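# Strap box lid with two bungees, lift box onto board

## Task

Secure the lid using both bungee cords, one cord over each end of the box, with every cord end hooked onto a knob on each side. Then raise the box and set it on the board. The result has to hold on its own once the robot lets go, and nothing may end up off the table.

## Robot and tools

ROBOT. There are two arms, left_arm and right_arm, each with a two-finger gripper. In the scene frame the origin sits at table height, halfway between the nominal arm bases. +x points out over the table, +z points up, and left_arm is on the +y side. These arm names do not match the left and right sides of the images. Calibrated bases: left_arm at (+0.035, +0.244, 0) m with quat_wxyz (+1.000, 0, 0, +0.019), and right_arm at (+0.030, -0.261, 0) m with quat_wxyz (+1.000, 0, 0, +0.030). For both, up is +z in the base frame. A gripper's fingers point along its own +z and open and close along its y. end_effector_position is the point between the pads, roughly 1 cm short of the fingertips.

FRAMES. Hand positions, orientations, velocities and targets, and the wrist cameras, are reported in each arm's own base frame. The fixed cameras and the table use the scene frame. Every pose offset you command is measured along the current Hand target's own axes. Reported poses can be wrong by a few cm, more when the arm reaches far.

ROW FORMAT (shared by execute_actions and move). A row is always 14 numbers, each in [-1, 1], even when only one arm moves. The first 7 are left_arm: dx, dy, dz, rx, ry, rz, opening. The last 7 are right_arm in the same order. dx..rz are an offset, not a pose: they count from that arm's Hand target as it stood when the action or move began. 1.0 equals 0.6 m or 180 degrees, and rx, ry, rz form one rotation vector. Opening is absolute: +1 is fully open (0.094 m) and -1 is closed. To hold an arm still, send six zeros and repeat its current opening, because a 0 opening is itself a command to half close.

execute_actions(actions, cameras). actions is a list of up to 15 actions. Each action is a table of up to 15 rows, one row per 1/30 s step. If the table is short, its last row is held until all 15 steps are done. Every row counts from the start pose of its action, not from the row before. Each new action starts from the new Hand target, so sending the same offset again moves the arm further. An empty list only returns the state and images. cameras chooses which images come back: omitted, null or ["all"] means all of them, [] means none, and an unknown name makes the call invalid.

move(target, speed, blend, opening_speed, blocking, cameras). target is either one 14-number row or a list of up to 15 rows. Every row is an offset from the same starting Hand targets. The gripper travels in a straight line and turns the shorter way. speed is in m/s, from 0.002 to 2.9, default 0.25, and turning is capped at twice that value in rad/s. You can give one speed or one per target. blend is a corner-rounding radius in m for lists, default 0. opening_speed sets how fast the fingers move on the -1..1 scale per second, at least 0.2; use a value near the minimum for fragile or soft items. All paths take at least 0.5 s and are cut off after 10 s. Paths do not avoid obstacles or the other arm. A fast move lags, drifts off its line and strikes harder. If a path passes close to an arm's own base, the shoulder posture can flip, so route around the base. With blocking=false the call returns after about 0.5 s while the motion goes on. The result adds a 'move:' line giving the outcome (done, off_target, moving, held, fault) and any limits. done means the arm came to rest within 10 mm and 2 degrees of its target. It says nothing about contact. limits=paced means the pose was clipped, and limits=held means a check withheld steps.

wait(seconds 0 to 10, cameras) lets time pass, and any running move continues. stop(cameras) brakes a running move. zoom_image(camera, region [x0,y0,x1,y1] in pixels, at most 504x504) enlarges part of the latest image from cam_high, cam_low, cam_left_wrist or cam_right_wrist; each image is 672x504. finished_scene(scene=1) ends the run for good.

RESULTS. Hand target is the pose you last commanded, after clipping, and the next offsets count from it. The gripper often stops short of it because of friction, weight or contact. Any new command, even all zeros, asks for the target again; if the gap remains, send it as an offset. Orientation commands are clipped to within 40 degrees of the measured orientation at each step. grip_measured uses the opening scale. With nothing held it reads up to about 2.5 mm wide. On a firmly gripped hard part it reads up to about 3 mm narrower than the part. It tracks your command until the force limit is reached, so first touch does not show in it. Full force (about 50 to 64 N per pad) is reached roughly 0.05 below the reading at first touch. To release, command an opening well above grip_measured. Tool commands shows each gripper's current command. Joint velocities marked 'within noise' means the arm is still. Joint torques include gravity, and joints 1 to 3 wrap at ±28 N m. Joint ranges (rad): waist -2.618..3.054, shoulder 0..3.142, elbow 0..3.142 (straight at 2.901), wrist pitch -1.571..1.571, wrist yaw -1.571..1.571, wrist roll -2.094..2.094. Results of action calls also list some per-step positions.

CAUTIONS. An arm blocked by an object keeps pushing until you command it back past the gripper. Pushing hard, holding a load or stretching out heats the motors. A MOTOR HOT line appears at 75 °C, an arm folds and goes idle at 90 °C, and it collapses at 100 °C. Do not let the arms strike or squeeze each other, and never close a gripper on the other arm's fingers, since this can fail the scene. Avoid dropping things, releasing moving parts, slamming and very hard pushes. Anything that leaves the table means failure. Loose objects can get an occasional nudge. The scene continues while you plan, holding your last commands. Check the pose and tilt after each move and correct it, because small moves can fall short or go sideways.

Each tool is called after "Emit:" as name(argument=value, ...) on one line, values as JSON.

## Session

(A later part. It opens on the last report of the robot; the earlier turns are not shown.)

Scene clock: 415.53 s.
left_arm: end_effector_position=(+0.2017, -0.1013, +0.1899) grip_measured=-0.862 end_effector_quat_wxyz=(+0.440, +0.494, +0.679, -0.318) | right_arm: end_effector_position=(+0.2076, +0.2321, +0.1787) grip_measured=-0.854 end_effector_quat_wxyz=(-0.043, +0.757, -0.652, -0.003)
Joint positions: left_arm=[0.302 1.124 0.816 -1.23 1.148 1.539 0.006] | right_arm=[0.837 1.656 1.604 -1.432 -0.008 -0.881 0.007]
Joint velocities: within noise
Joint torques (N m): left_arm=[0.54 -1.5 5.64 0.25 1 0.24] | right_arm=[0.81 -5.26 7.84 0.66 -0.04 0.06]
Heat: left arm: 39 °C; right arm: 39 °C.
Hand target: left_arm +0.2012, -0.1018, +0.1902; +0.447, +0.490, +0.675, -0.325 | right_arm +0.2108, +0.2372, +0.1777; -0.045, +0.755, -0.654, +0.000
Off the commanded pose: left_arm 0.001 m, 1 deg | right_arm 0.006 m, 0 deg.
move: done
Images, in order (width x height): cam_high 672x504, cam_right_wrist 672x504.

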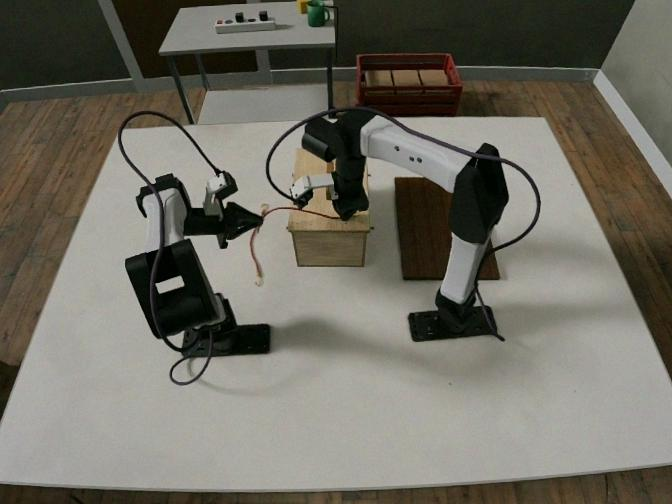

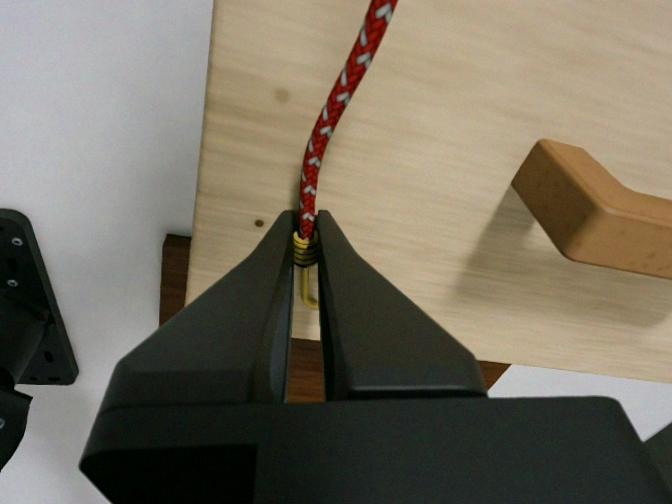

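Emit:
wait(seconds=0.1)

Emit:
zoom_image(camera="cam_low", region=[390, 190, 470, 250])

Emit:
zoom_image(camera="cam_high", region=[210, 180, 290, 250])

Emit:
zoom_image(camera="cam_left_wrist", region=[250, 180, 370, 330])

Scene clock: 446.27 s.
left_arm: end_effector_position=(+0.2017, -0.1013, +0.1899) grip_measured=-0.862 end_effector_quat_wxyz=(+0.440, +0.494, +0.679, -0.318) | right_arm: end_effector_position=(+0.2076, +0.2321, +0.1787) grip_measured=-0.854 end_effector_quat_wxyz=(-0.043, +0.757, -0.652, -0.003)
Joint positions: left_arm=[0.302 1.124 0.816 -1.23 1.148 1.539 0.006] | right_arm=[0.837 1.656 1.604 -1.432 -0.008 -0.881 0.007]
Joint velocities: within noise
Joint torques (N m): left_arm=[0.55 -1.47 5.64 0.25 1 0.24] | right_arm=[0.81 -5.26 7.84 0.66 -0.04 0.05]
Heat: left arm: 38 °C; right arm: 40 °C.
Hand target: left_arm +0.2012, -0.1018, +0.1902; +0.447, +0.490, +0.675, -0.325 | right_arm +0.2108, +0.2372, +0.1777; -0.045, +0.755, -0.654, +0.000
Tool commands: left_gripper/opening=-0.95 right_gripper/opening=-0.95
Off the commanded pose: left_arm 0.001 m, 1 deg | right_arm 0.006 m, 0 deg.
wait: 0.10 s; at rest from the start

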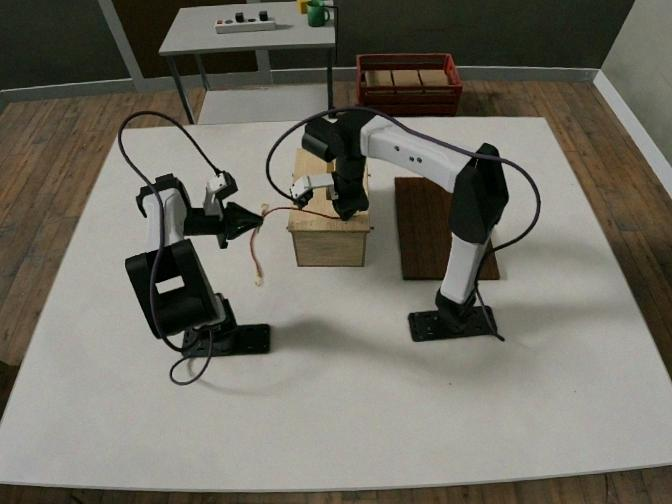

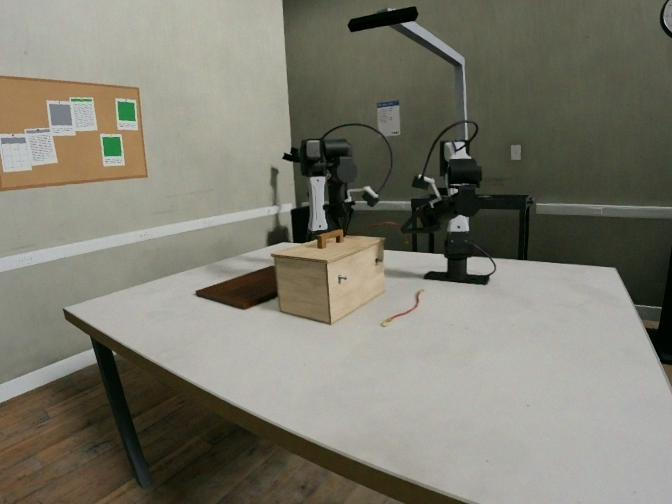

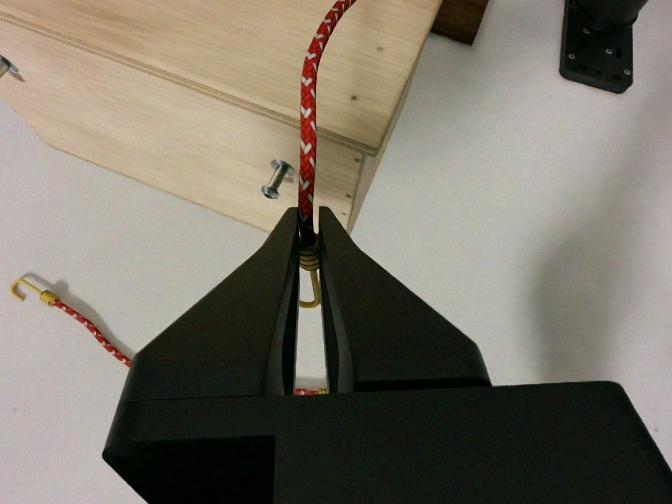

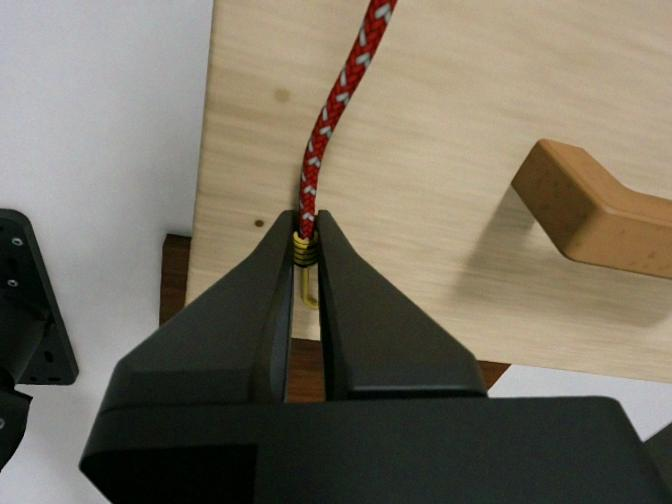

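Scaled by 6.300.

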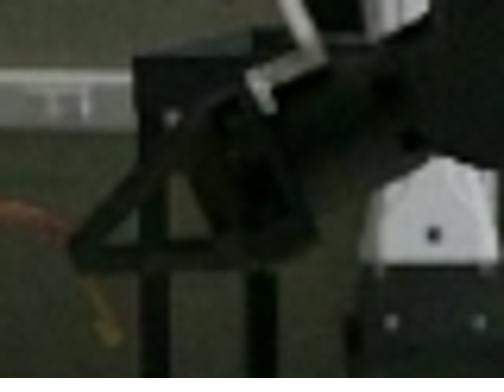

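Scaled by 6.300.

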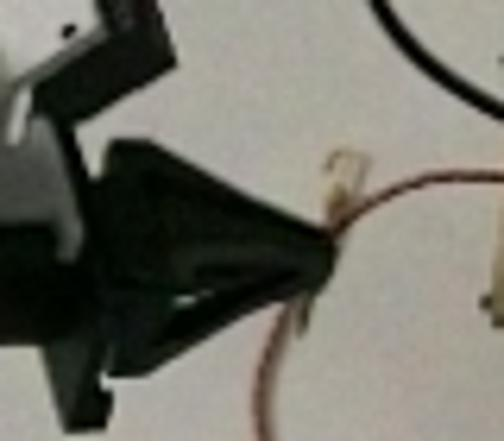

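Scaled by 3.360.

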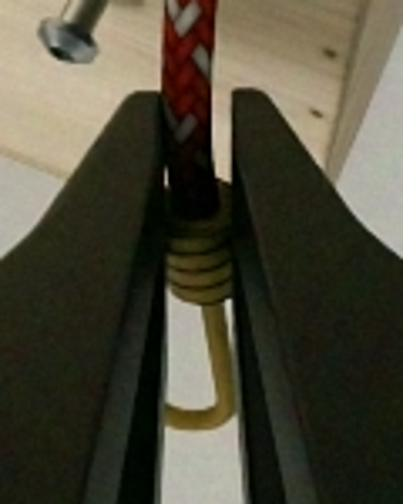

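Emit:
move(target=[-0.1278, -0.0013, 0.003, 0, -0.04, 0, -0.95, 0.0753, -0.0062, -0.1248, 0.0071, -0.2009, 0.0766, -0.95], speed=0.12)

Scene clock: 469.00 s.
left_arm: end_effector_position=(+0.2082, -0.1301, +0.2457) grip_measured=-0.862 end_effector_quat_wxyz=(+0.470, +0.455, +0.662, -0.364) | right_arm: end_effector_position=(+0.2182, +0.1899, +0.2472) grip_measured=-0.854 end_effector_quat_wxyz=(+0.241, -0.633, +0.698, +0.233)
Joint positions: left_arm=[0.166 1.004 0.87 -0.999 1.242 1.054 0.006] | right_arm=[0.369 1.351 1.431 -1.318 -0.61 -0.999 0.007]
Joint velocities: within noise
Joint torques (N m): left_arm=[-0.54 -2.36 9.32 1.17 0.89 0.02] | right_arm=[-0.47 -6.57 5.38 1.16 -0.49 -0.18]
Heat: left arm: 38 °C; right arm: 40 °C.
Hand target: left_arm +0.2103, -0.1321, +0.2601; +0.488, +0.469, +0.645, -0.355 | right_arm +0.2165, +0.1880, +0.2498; +0.253, -0.635, +0.693, +0.231
Off the commanded pose: left_arm 0.015 m, 3 deg | right_arm 0.004 m, 1 deg.
move: off_target (left_arm)

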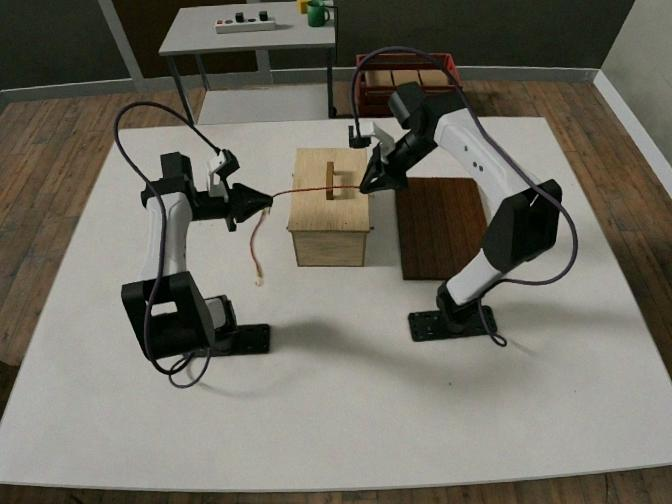

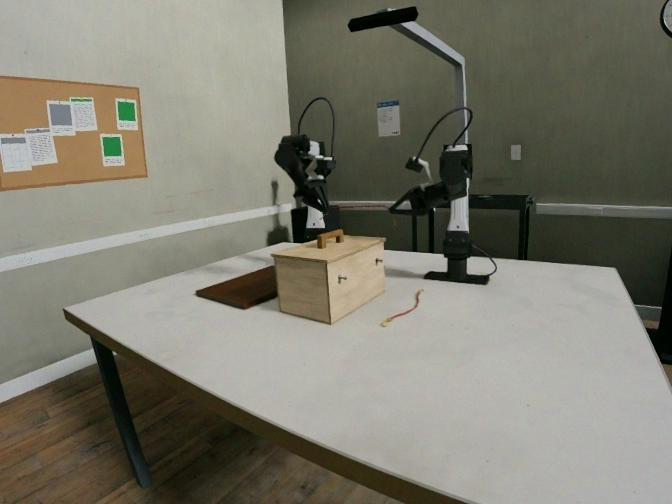

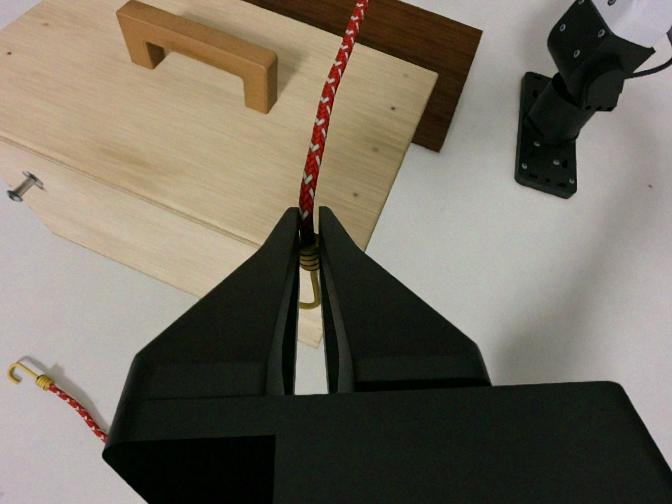

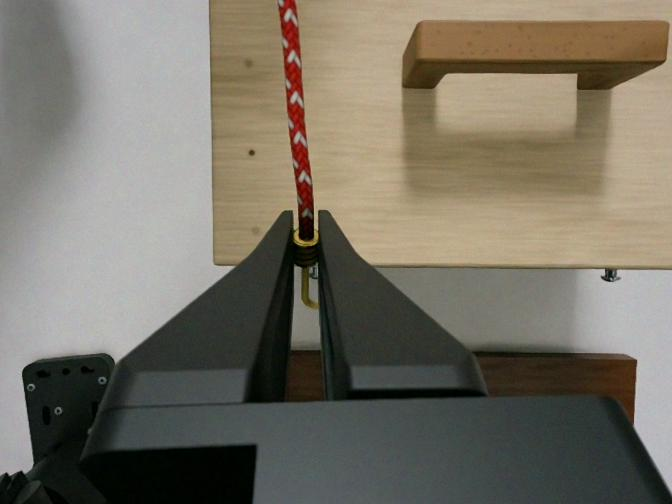

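Emit:
move(target=[[-0.0402, 0.138, 0.0505, 0, -0.0433, 0, -0.95, 0.0073, -0.1175, -0.0502, 0.0737, -0.2209, 0.0425, -0.95], [-0.0068, 0.2867, 0.1167, 0, -0.0433, 0, -0.95, 0.0362, -0.2758, -0.0092, 0.0737, -0.2209, 0.0425, -0.95]], speed=0.12, blend=[0.02, 0])

Scene clock: 481.23 s.
left_arm: end_effector_position=(+0.3825, -0.1471, +0.2340) grip_measured=-0.867 end_effector_quat_wxyz=(+0.513, +0.437, +0.615, -0.409) | right_arm: end_effector_position=(+0.3687, +0.1601, +0.2299) grip_measured=-0.854 end_effector_quat_wxyz=(+0.514, -0.441, +0.631, +0.378)
Joint positions: left_arm=[0.049 1.623 1.058 0.014 1.302 0.48 0.006] | right_arm=[0 1.537 0.983 0.021 -1.197 -0.478 0.007]
Joint velocities: within noise
Joint torques (N m): left_arm=[0.29 -6.6 10.24 1.82 0.21 0.07] | right_arm=[-1.22 -5.48 10.33 1.94 -0.33 0.02]
Heat: left arm: 39 °C; right arm: 40 °C.
Hand target: left_arm +0.3950, -0.1440, +0.2449; +0.531, +0.443, +0.611, -0.386 | right_arm +0.3797, +0.1536, +0.2402; +0.527, -0.439, +0.627, +0.369
Off the commanded pose: left_arm 0.017 m, 3 deg | right_arm 0.016 m, 2 deg.
move: off_target (left_arm, right_arm)

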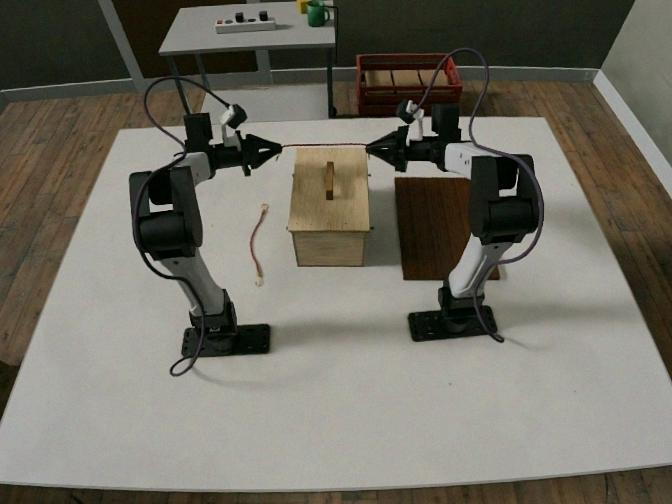

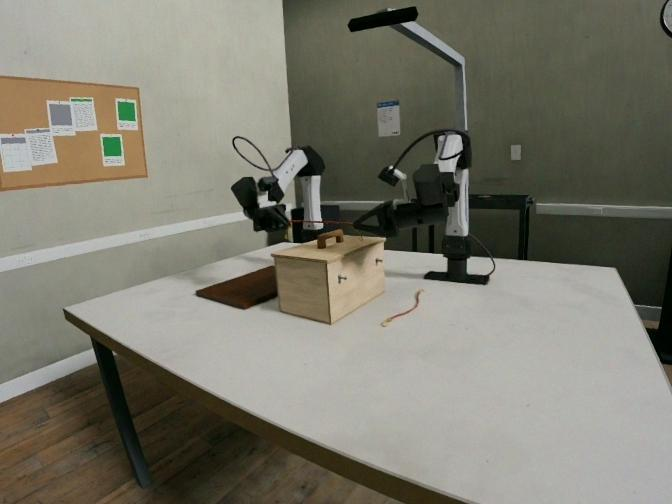

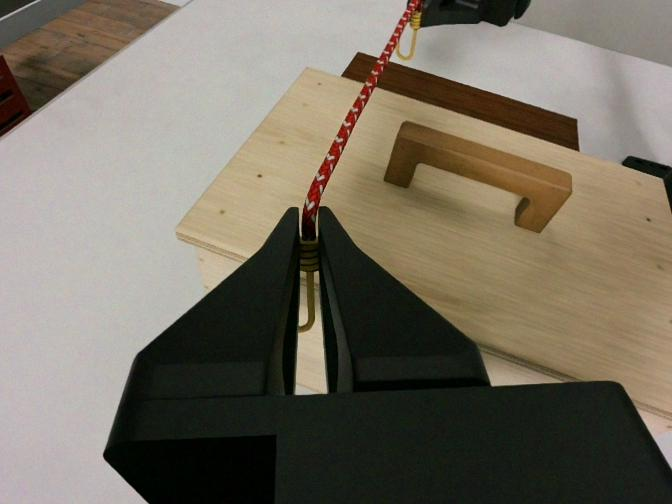

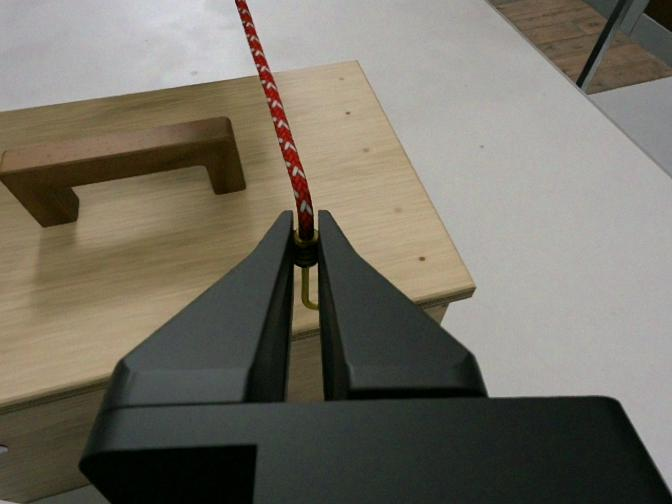

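Emit:
zoom_image(camera="cam_left_wrist", region=[250, 190, 370, 340])

Emit:
zoom_image(camera="cam_right_wrist", region=[250, 190, 370, 340])

Emit:
zoom_image(camera="cam_low", region=[270, 190, 410, 260])

Scaled by 3.360.

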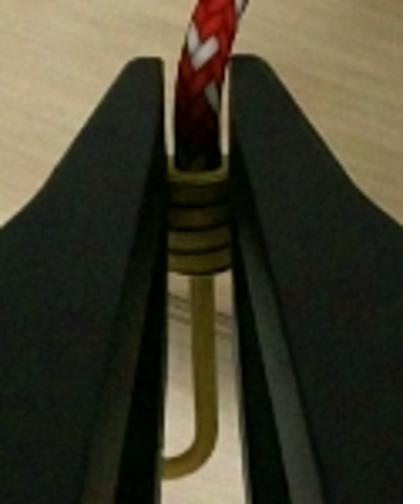

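Scaled by 3.360.

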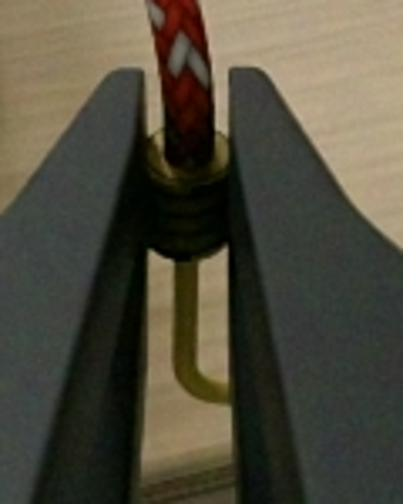

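Scaled by 3.600.

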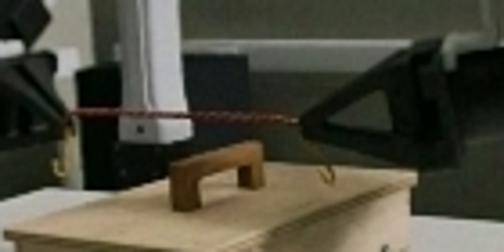

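Emit:
move(target=[0.0812, 0.0197, -0.0387, 0, 0, 0, -0.95, 0.0048, 0.0123, 0.0618, 0, 0, 0, -0.95], speed=0.08)

Emit:
zoom_image(camera="cam_low", region=[310, 190, 430, 290])

Scene clock: 494.40 s.
left_arm: end_effector_position=(+0.3934, -0.1193, +0.2039) grip_measured=-0.867 end_effector_quat_wxyz=(+0.527, +0.445, +0.607, -0.394) | right_arm: end_effector_position=(+0.3791, +0.1915, +0.2332) grip_measured=-0.854 end_effector_quat_wxyz=(+0.524, -0.445, +0.623, +0.373)
Joint positions: left_arm=[0.126 1.715 1.058 -0.015 1.355 0.651 0.006] | right_arm=[0.097 1.572 0.983 0.192 -1.111 -0.361 0.007]
Joint velocities: within noise
Joint torques (N m): left_arm=[1.39 -6.79 6.87 1.41 0.51 0.25] | right_arm=[-0.01 -5.71 7.47 2.1 -0.11 0.07]
Heat: left arm: 41 °C; right arm: 41 °C.
Hand target: left_arm +0.3971, -0.1120, +0.1999; +0.531, +0.443, +0.611, -0.386 | right_arm +0.3850, +0.1900, +0.2309; +0.527, -0.439, +0.627, +0.369
Off the commanded pose: left_arm 0.009 m, 1 deg | right_arm 0.007 m, 1 deg.
move: done

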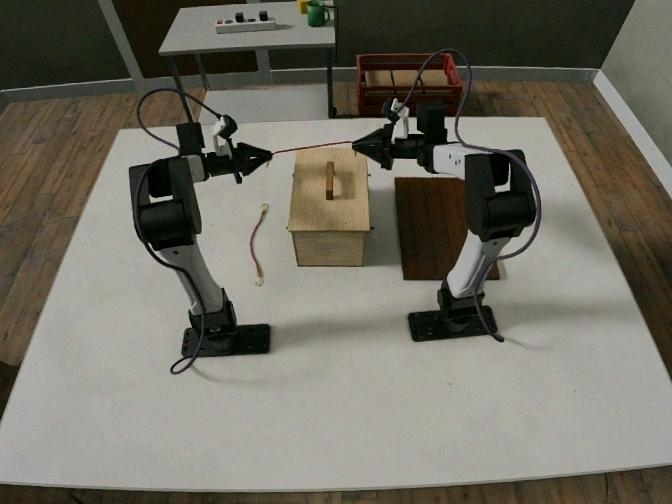

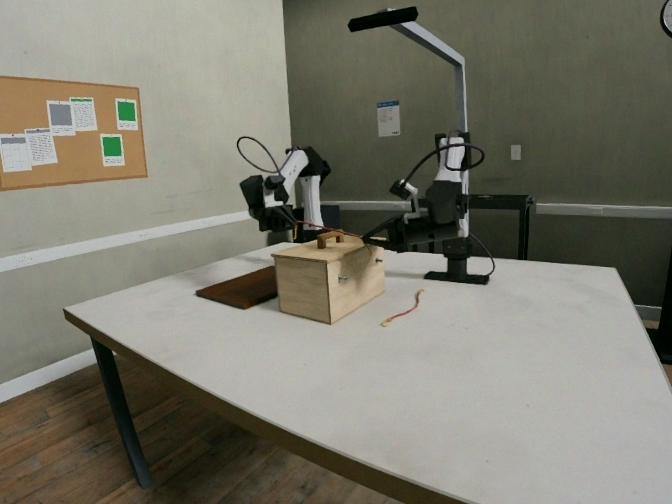

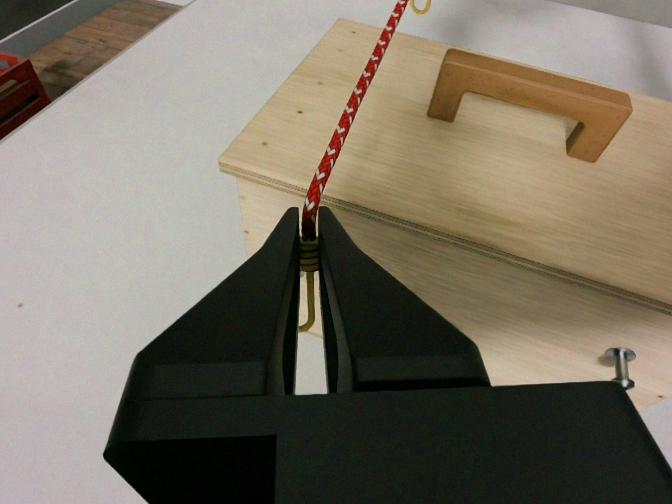

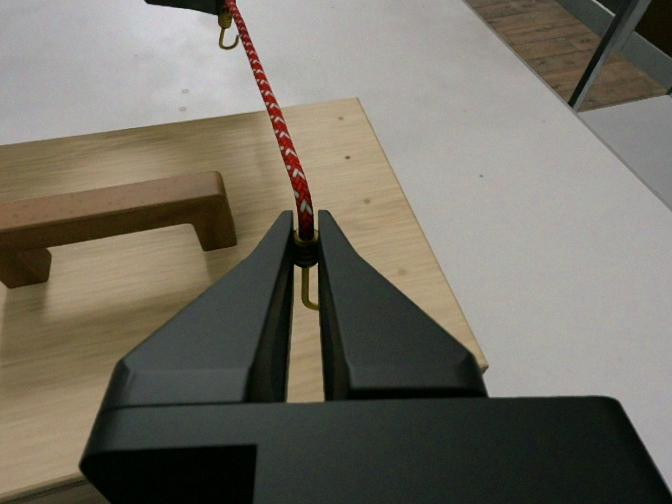

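Scaled by 4.200.

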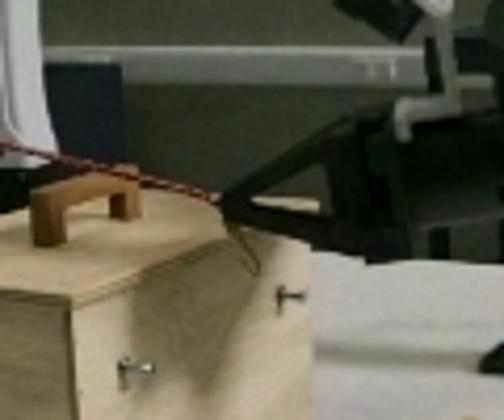

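Emit:
zoom_image(camera="cam_left_wrist", region=[200, 130, 400, 350])

Emit:
zoom_image(camera="cam_low", region=[325, 220, 395, 300])

Scaled by 2.291.

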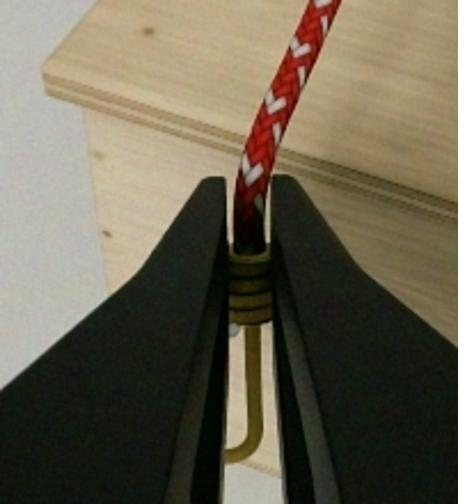

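Scaled by 6.300.

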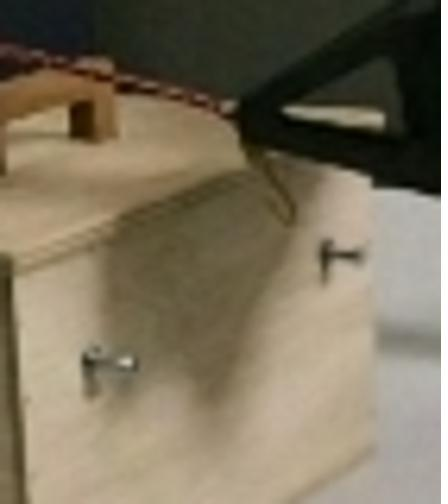

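Emit:
move(target=[0.1085, -0.0207, 0.0545, 0, 0, 0, -0.95, 0, 0, 0, 0, 0, 0, -0.95], speed=0.08)

Emit:
zoom_image(camera="cam_low", region=[325, 220, 395, 300])

Emit:
zoom_image(camera="cam_left_wrist", region=[200, 130, 400, 350])

Scene clock: 507.53 s.
left_arm: end_effector_position=(+0.3895, -0.1405, +0.1435) grip_measured=-0.868 end_effector_quat_wxyz=(+0.534, +0.455, +0.594, -0.394) | right_arm: end_effector_position=(+0.3798, +0.1913, +0.2330) grip_measured=-0.854 end_effector_quat_wxyz=(+0.525, -0.444, +0.624, +0.372)
Joint positions: left_arm=[0.068 1.839 0.871 0.455 1.326 0.519 0.006] | right_arm=[0.097 1.572 0.983 0.192 -1.107 -0.36 0.007]
Joint velocities: within noise
Joint torques (N m): left_arm=[0.16 -6.6 4.6 1.66 0.15 0.04] | right_arm=[-0.01 -5.71 7.49 2.1 -0.15 0.03]
Heat: left arm: 41 °C; right arm: 41 °C.
Hand target: left_arm +0.3925, -0.1381, +0.1309; +0.531, +0.443, +0.611, -0.386 | right_arm +0.3850, +0.1900, +0.2310; +0.527, -0.439, +0.627, +0.369
Off the commanded pose: left_arm 0.013 m, 3 deg | right_arm 0.006 m, 1 deg.
move: off_target (left_arm)

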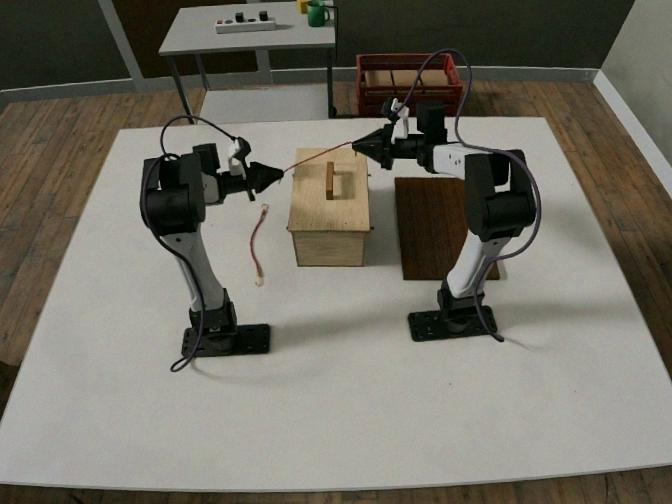

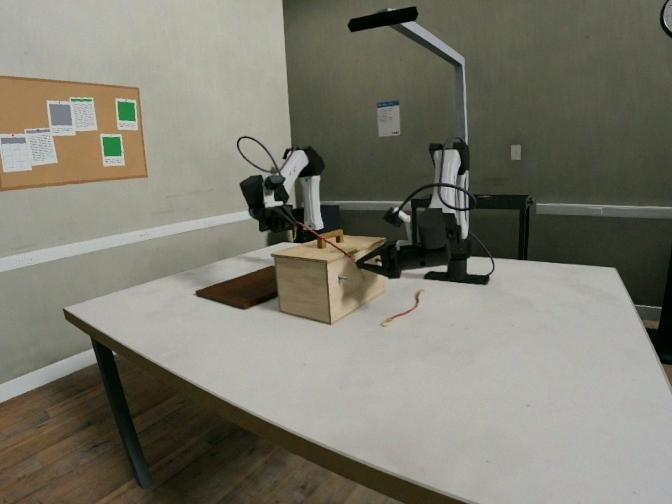

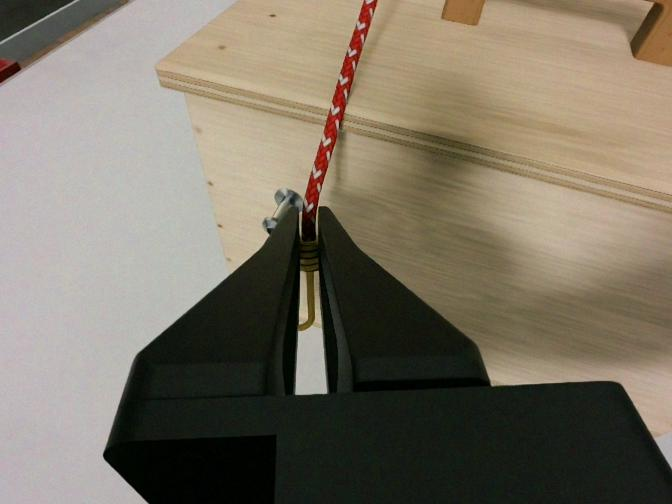

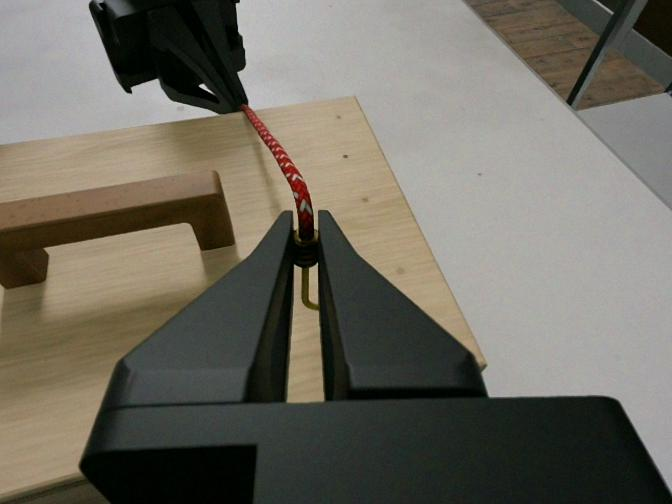

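Scaled by 6.300.

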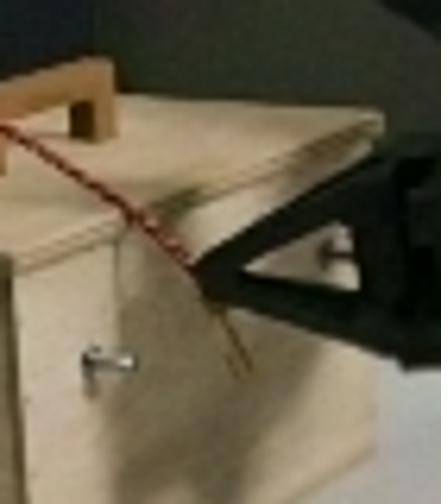

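Scaled by 2.291.

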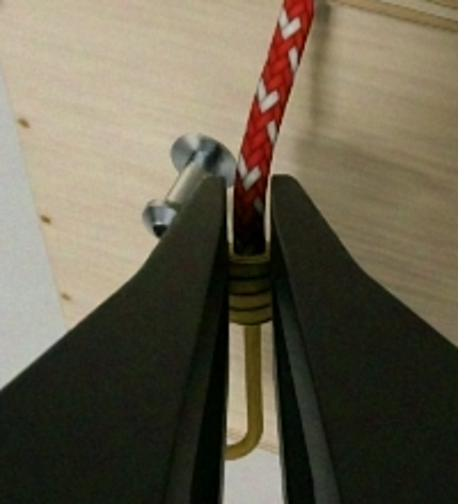

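Emit:
move(target=[0.0073, -0.0208, 0.0552, 0, 0, 0, -0.95, 0, 0, 0, 0, 0, 0, -0.95], speed=0.06)

Emit:
zoom_image(camera="cam_low", region=[325, 220, 395, 300])

Emit:
zoom_image(camera="cam_left_wrist", region=[200, 130, 400, 350])

Scene clock: 516.73 s.
left_arm: end_effector_position=(+0.3911, -0.1713, +0.1330) grip_measured=-0.868 end_effector_quat_wxyz=(+0.537, +0.451, +0.599, -0.387) | right_arm: end_effector_position=(+0.3800, +0.1912, +0.2330) grip_measured=-0.854 end_effector_quat_wxyz=(+0.525, -0.443, +0.624, +0.372)
Joint positions: left_arm=[-0.025 1.876 0.817 0.687 1.222 0.373 0.006] | right_arm=[0.097 1.572 0.983 0.192 -1.106 -0.359 0.007]
Joint velocities: within noise
Joint torques (N m): left_arm=[-0.66 -6.76 4.59 1.82 0.15 0.03] | right_arm=[0.01 -5.71 7.49 2.11 -0.18 0.03]
Heat: left arm: 40 °C; right arm: 41 °C.
Hand target: left_arm +0.3905, -0.1726, +0.1219; +0.531, +0.443, +0.611, -0.386 | right_arm +0.3850, +0.1900, +0.2310; +0.527, -0.439, +0.627, +0.369
Off the commanded pose: left_arm 0.011 m, 2 deg | right_arm 0.006 m, 1 deg.
move: off_target (left_arm)

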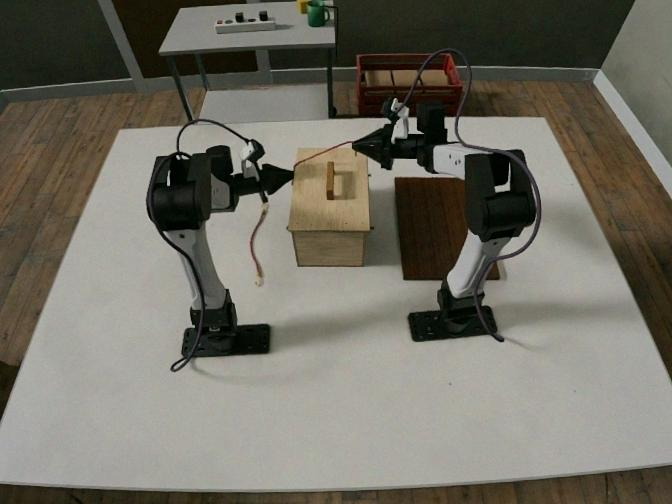

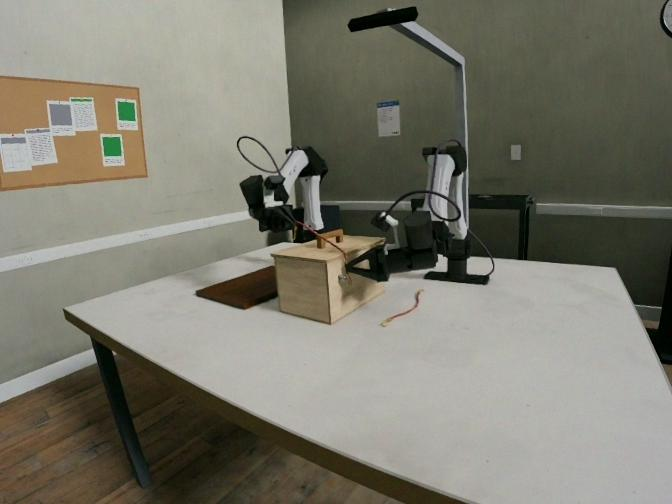

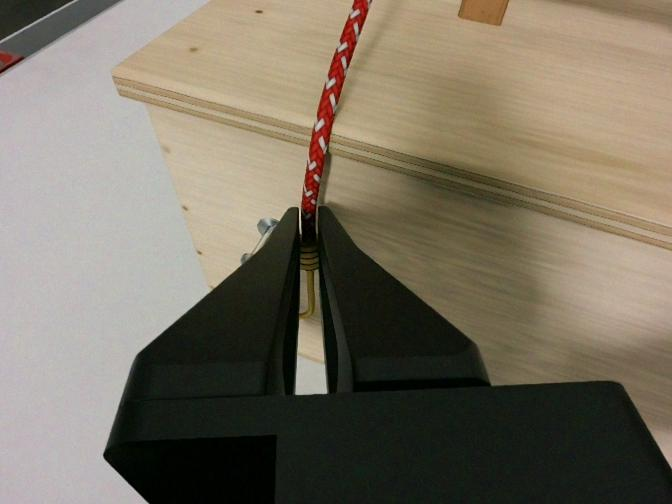

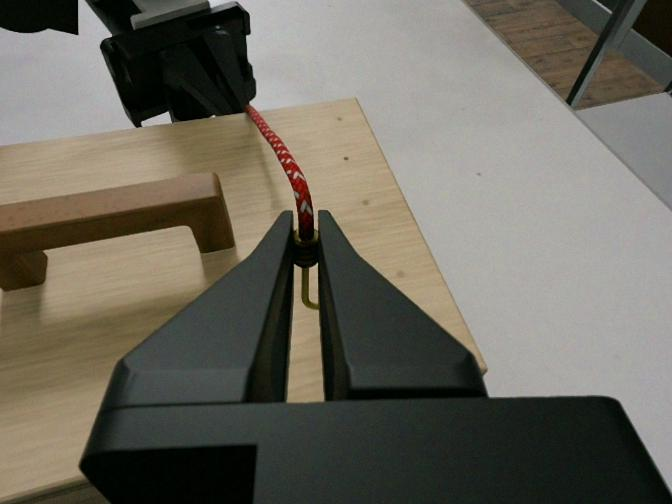

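Scaled by 6.300.

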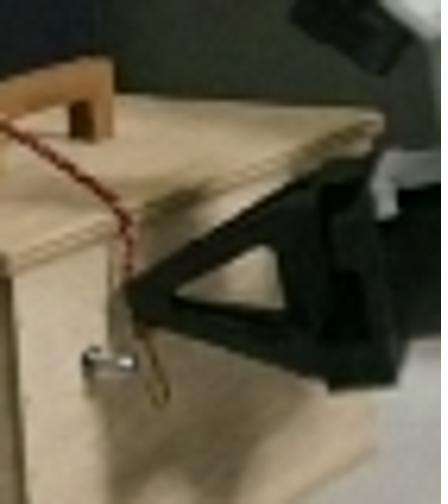

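Scaled by 2.291.

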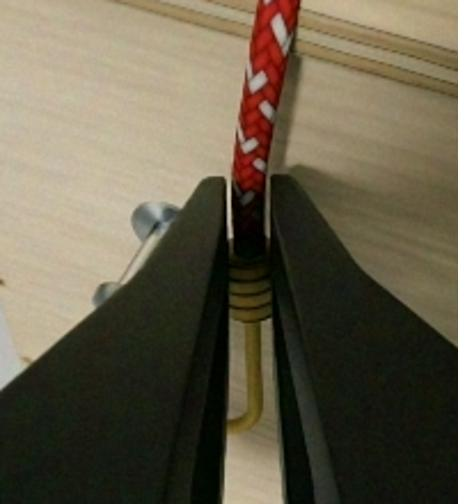

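Emit:
move(target=[0, 0, 0, 0, 0, 0, -0.95, 0.0103, -0.0217, -0.0586, 0, 0, 0, -0.95], speed=0.05)

Emit:
zoom_image(camera="cam_low", region=[325, 220, 395, 300])

Emit:
zoom_image(camera="cam_left_wrist", region=[200, 130, 400, 350])

Scene clock: 520.13 s.
left_arm: end_effector_position=(+0.3918, -0.1728, +0.1366) grip_measured=-0.869 end_effector_quat_wxyz=(+0.545, +0.457, +0.591, -0.382) | right_arm: end_effector_position=(+0.3756, +0.1607, +0.2222) grip_measured=-0.854 end_effector_quat_wxyz=(+0.511, -0.436, +0.635, +0.382)
Joint positions: left_arm=[-0.029 1.876 0.817 0.717 1.222 0.37 0.006] | right_arm=[0.002 1.572 0.983 0.062 -1.193 -0.456 0.007]
Joint velocities: within noise
Joint torques (N m): left_arm=[-0.24 -6.75 4.37 1.47 0.11 0.06] | right_arm=[-1.76 -5.96 9.73 1.87 -0.42 -0.22]
Heat: left arm: 39 °C; right arm: 41 °C.
Hand target: left_arm +0.3905, -0.1726, +0.1219; +0.531, +0.443, +0.611, -0.386 | right_arm +0.3851, +0.1519, +0.2309; +0.527, -0.439, +0.627, +0.369
Off the commanded pose: left_arm 0.015 m, 3 deg | right_arm 0.016 m, 3 deg.
move: off_target (left_arm, right_arm)

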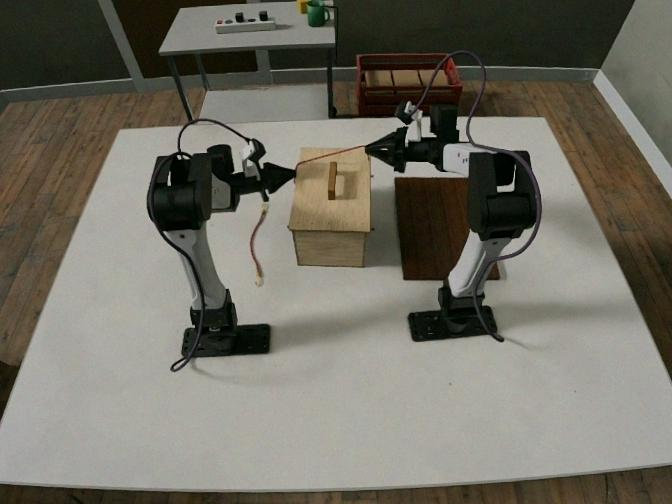

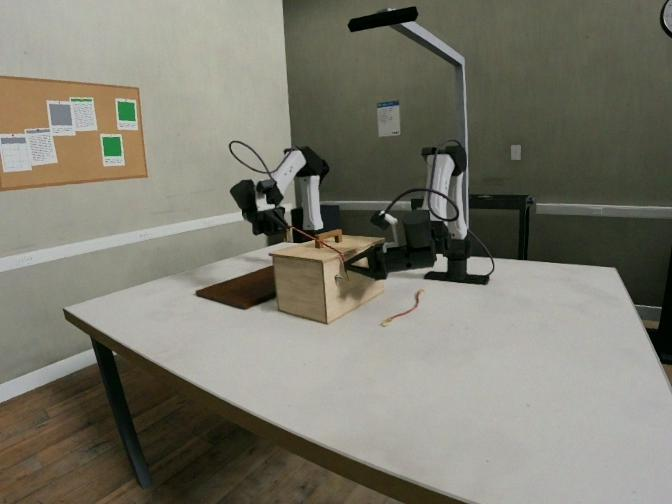

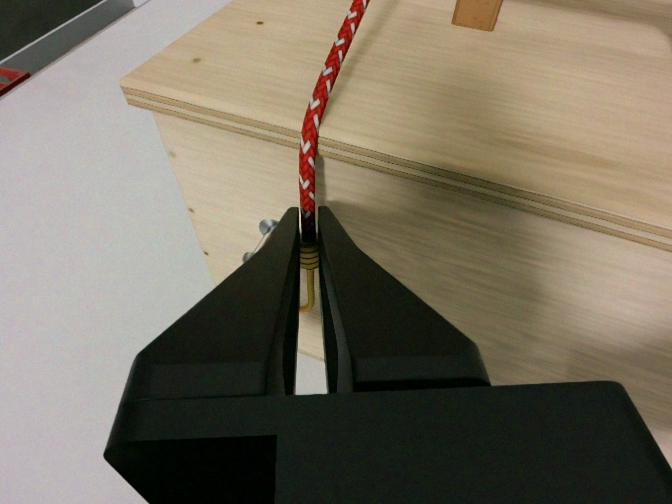

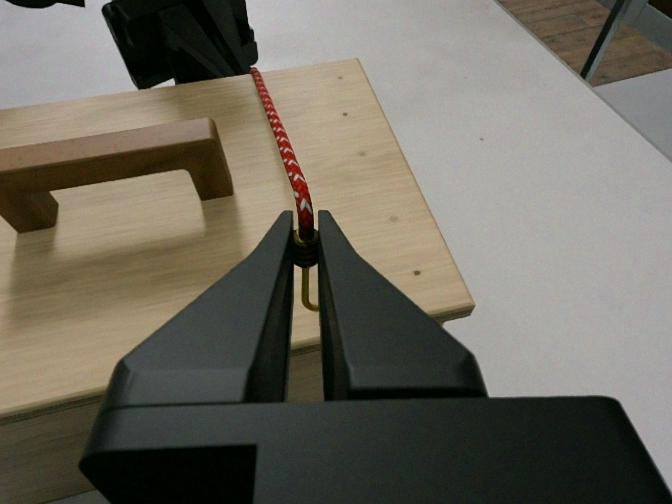

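Scaled by 6.300.

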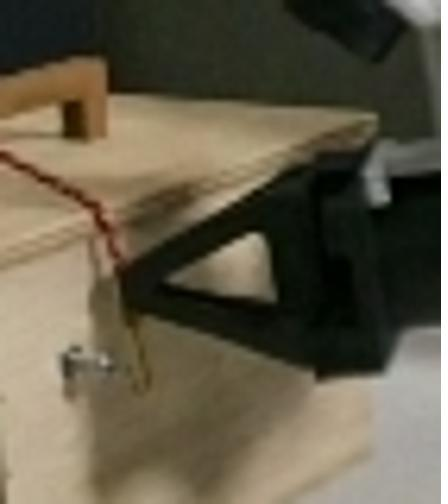

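Scaled by 2.291.

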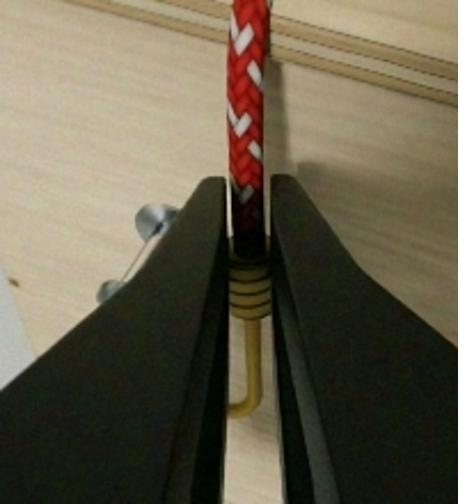

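Emit:
zoom_image(camera="cam_high", region=[260, 130, 400, 280])

Scaled by 3.360.

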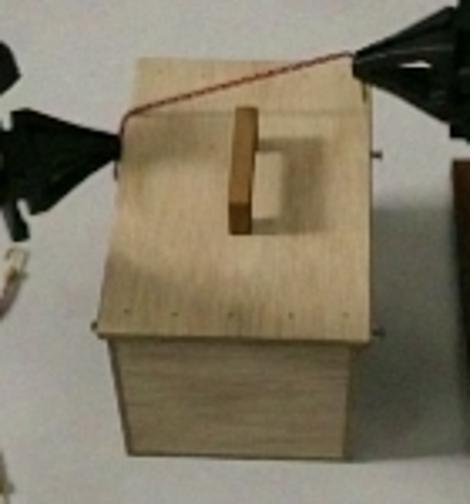

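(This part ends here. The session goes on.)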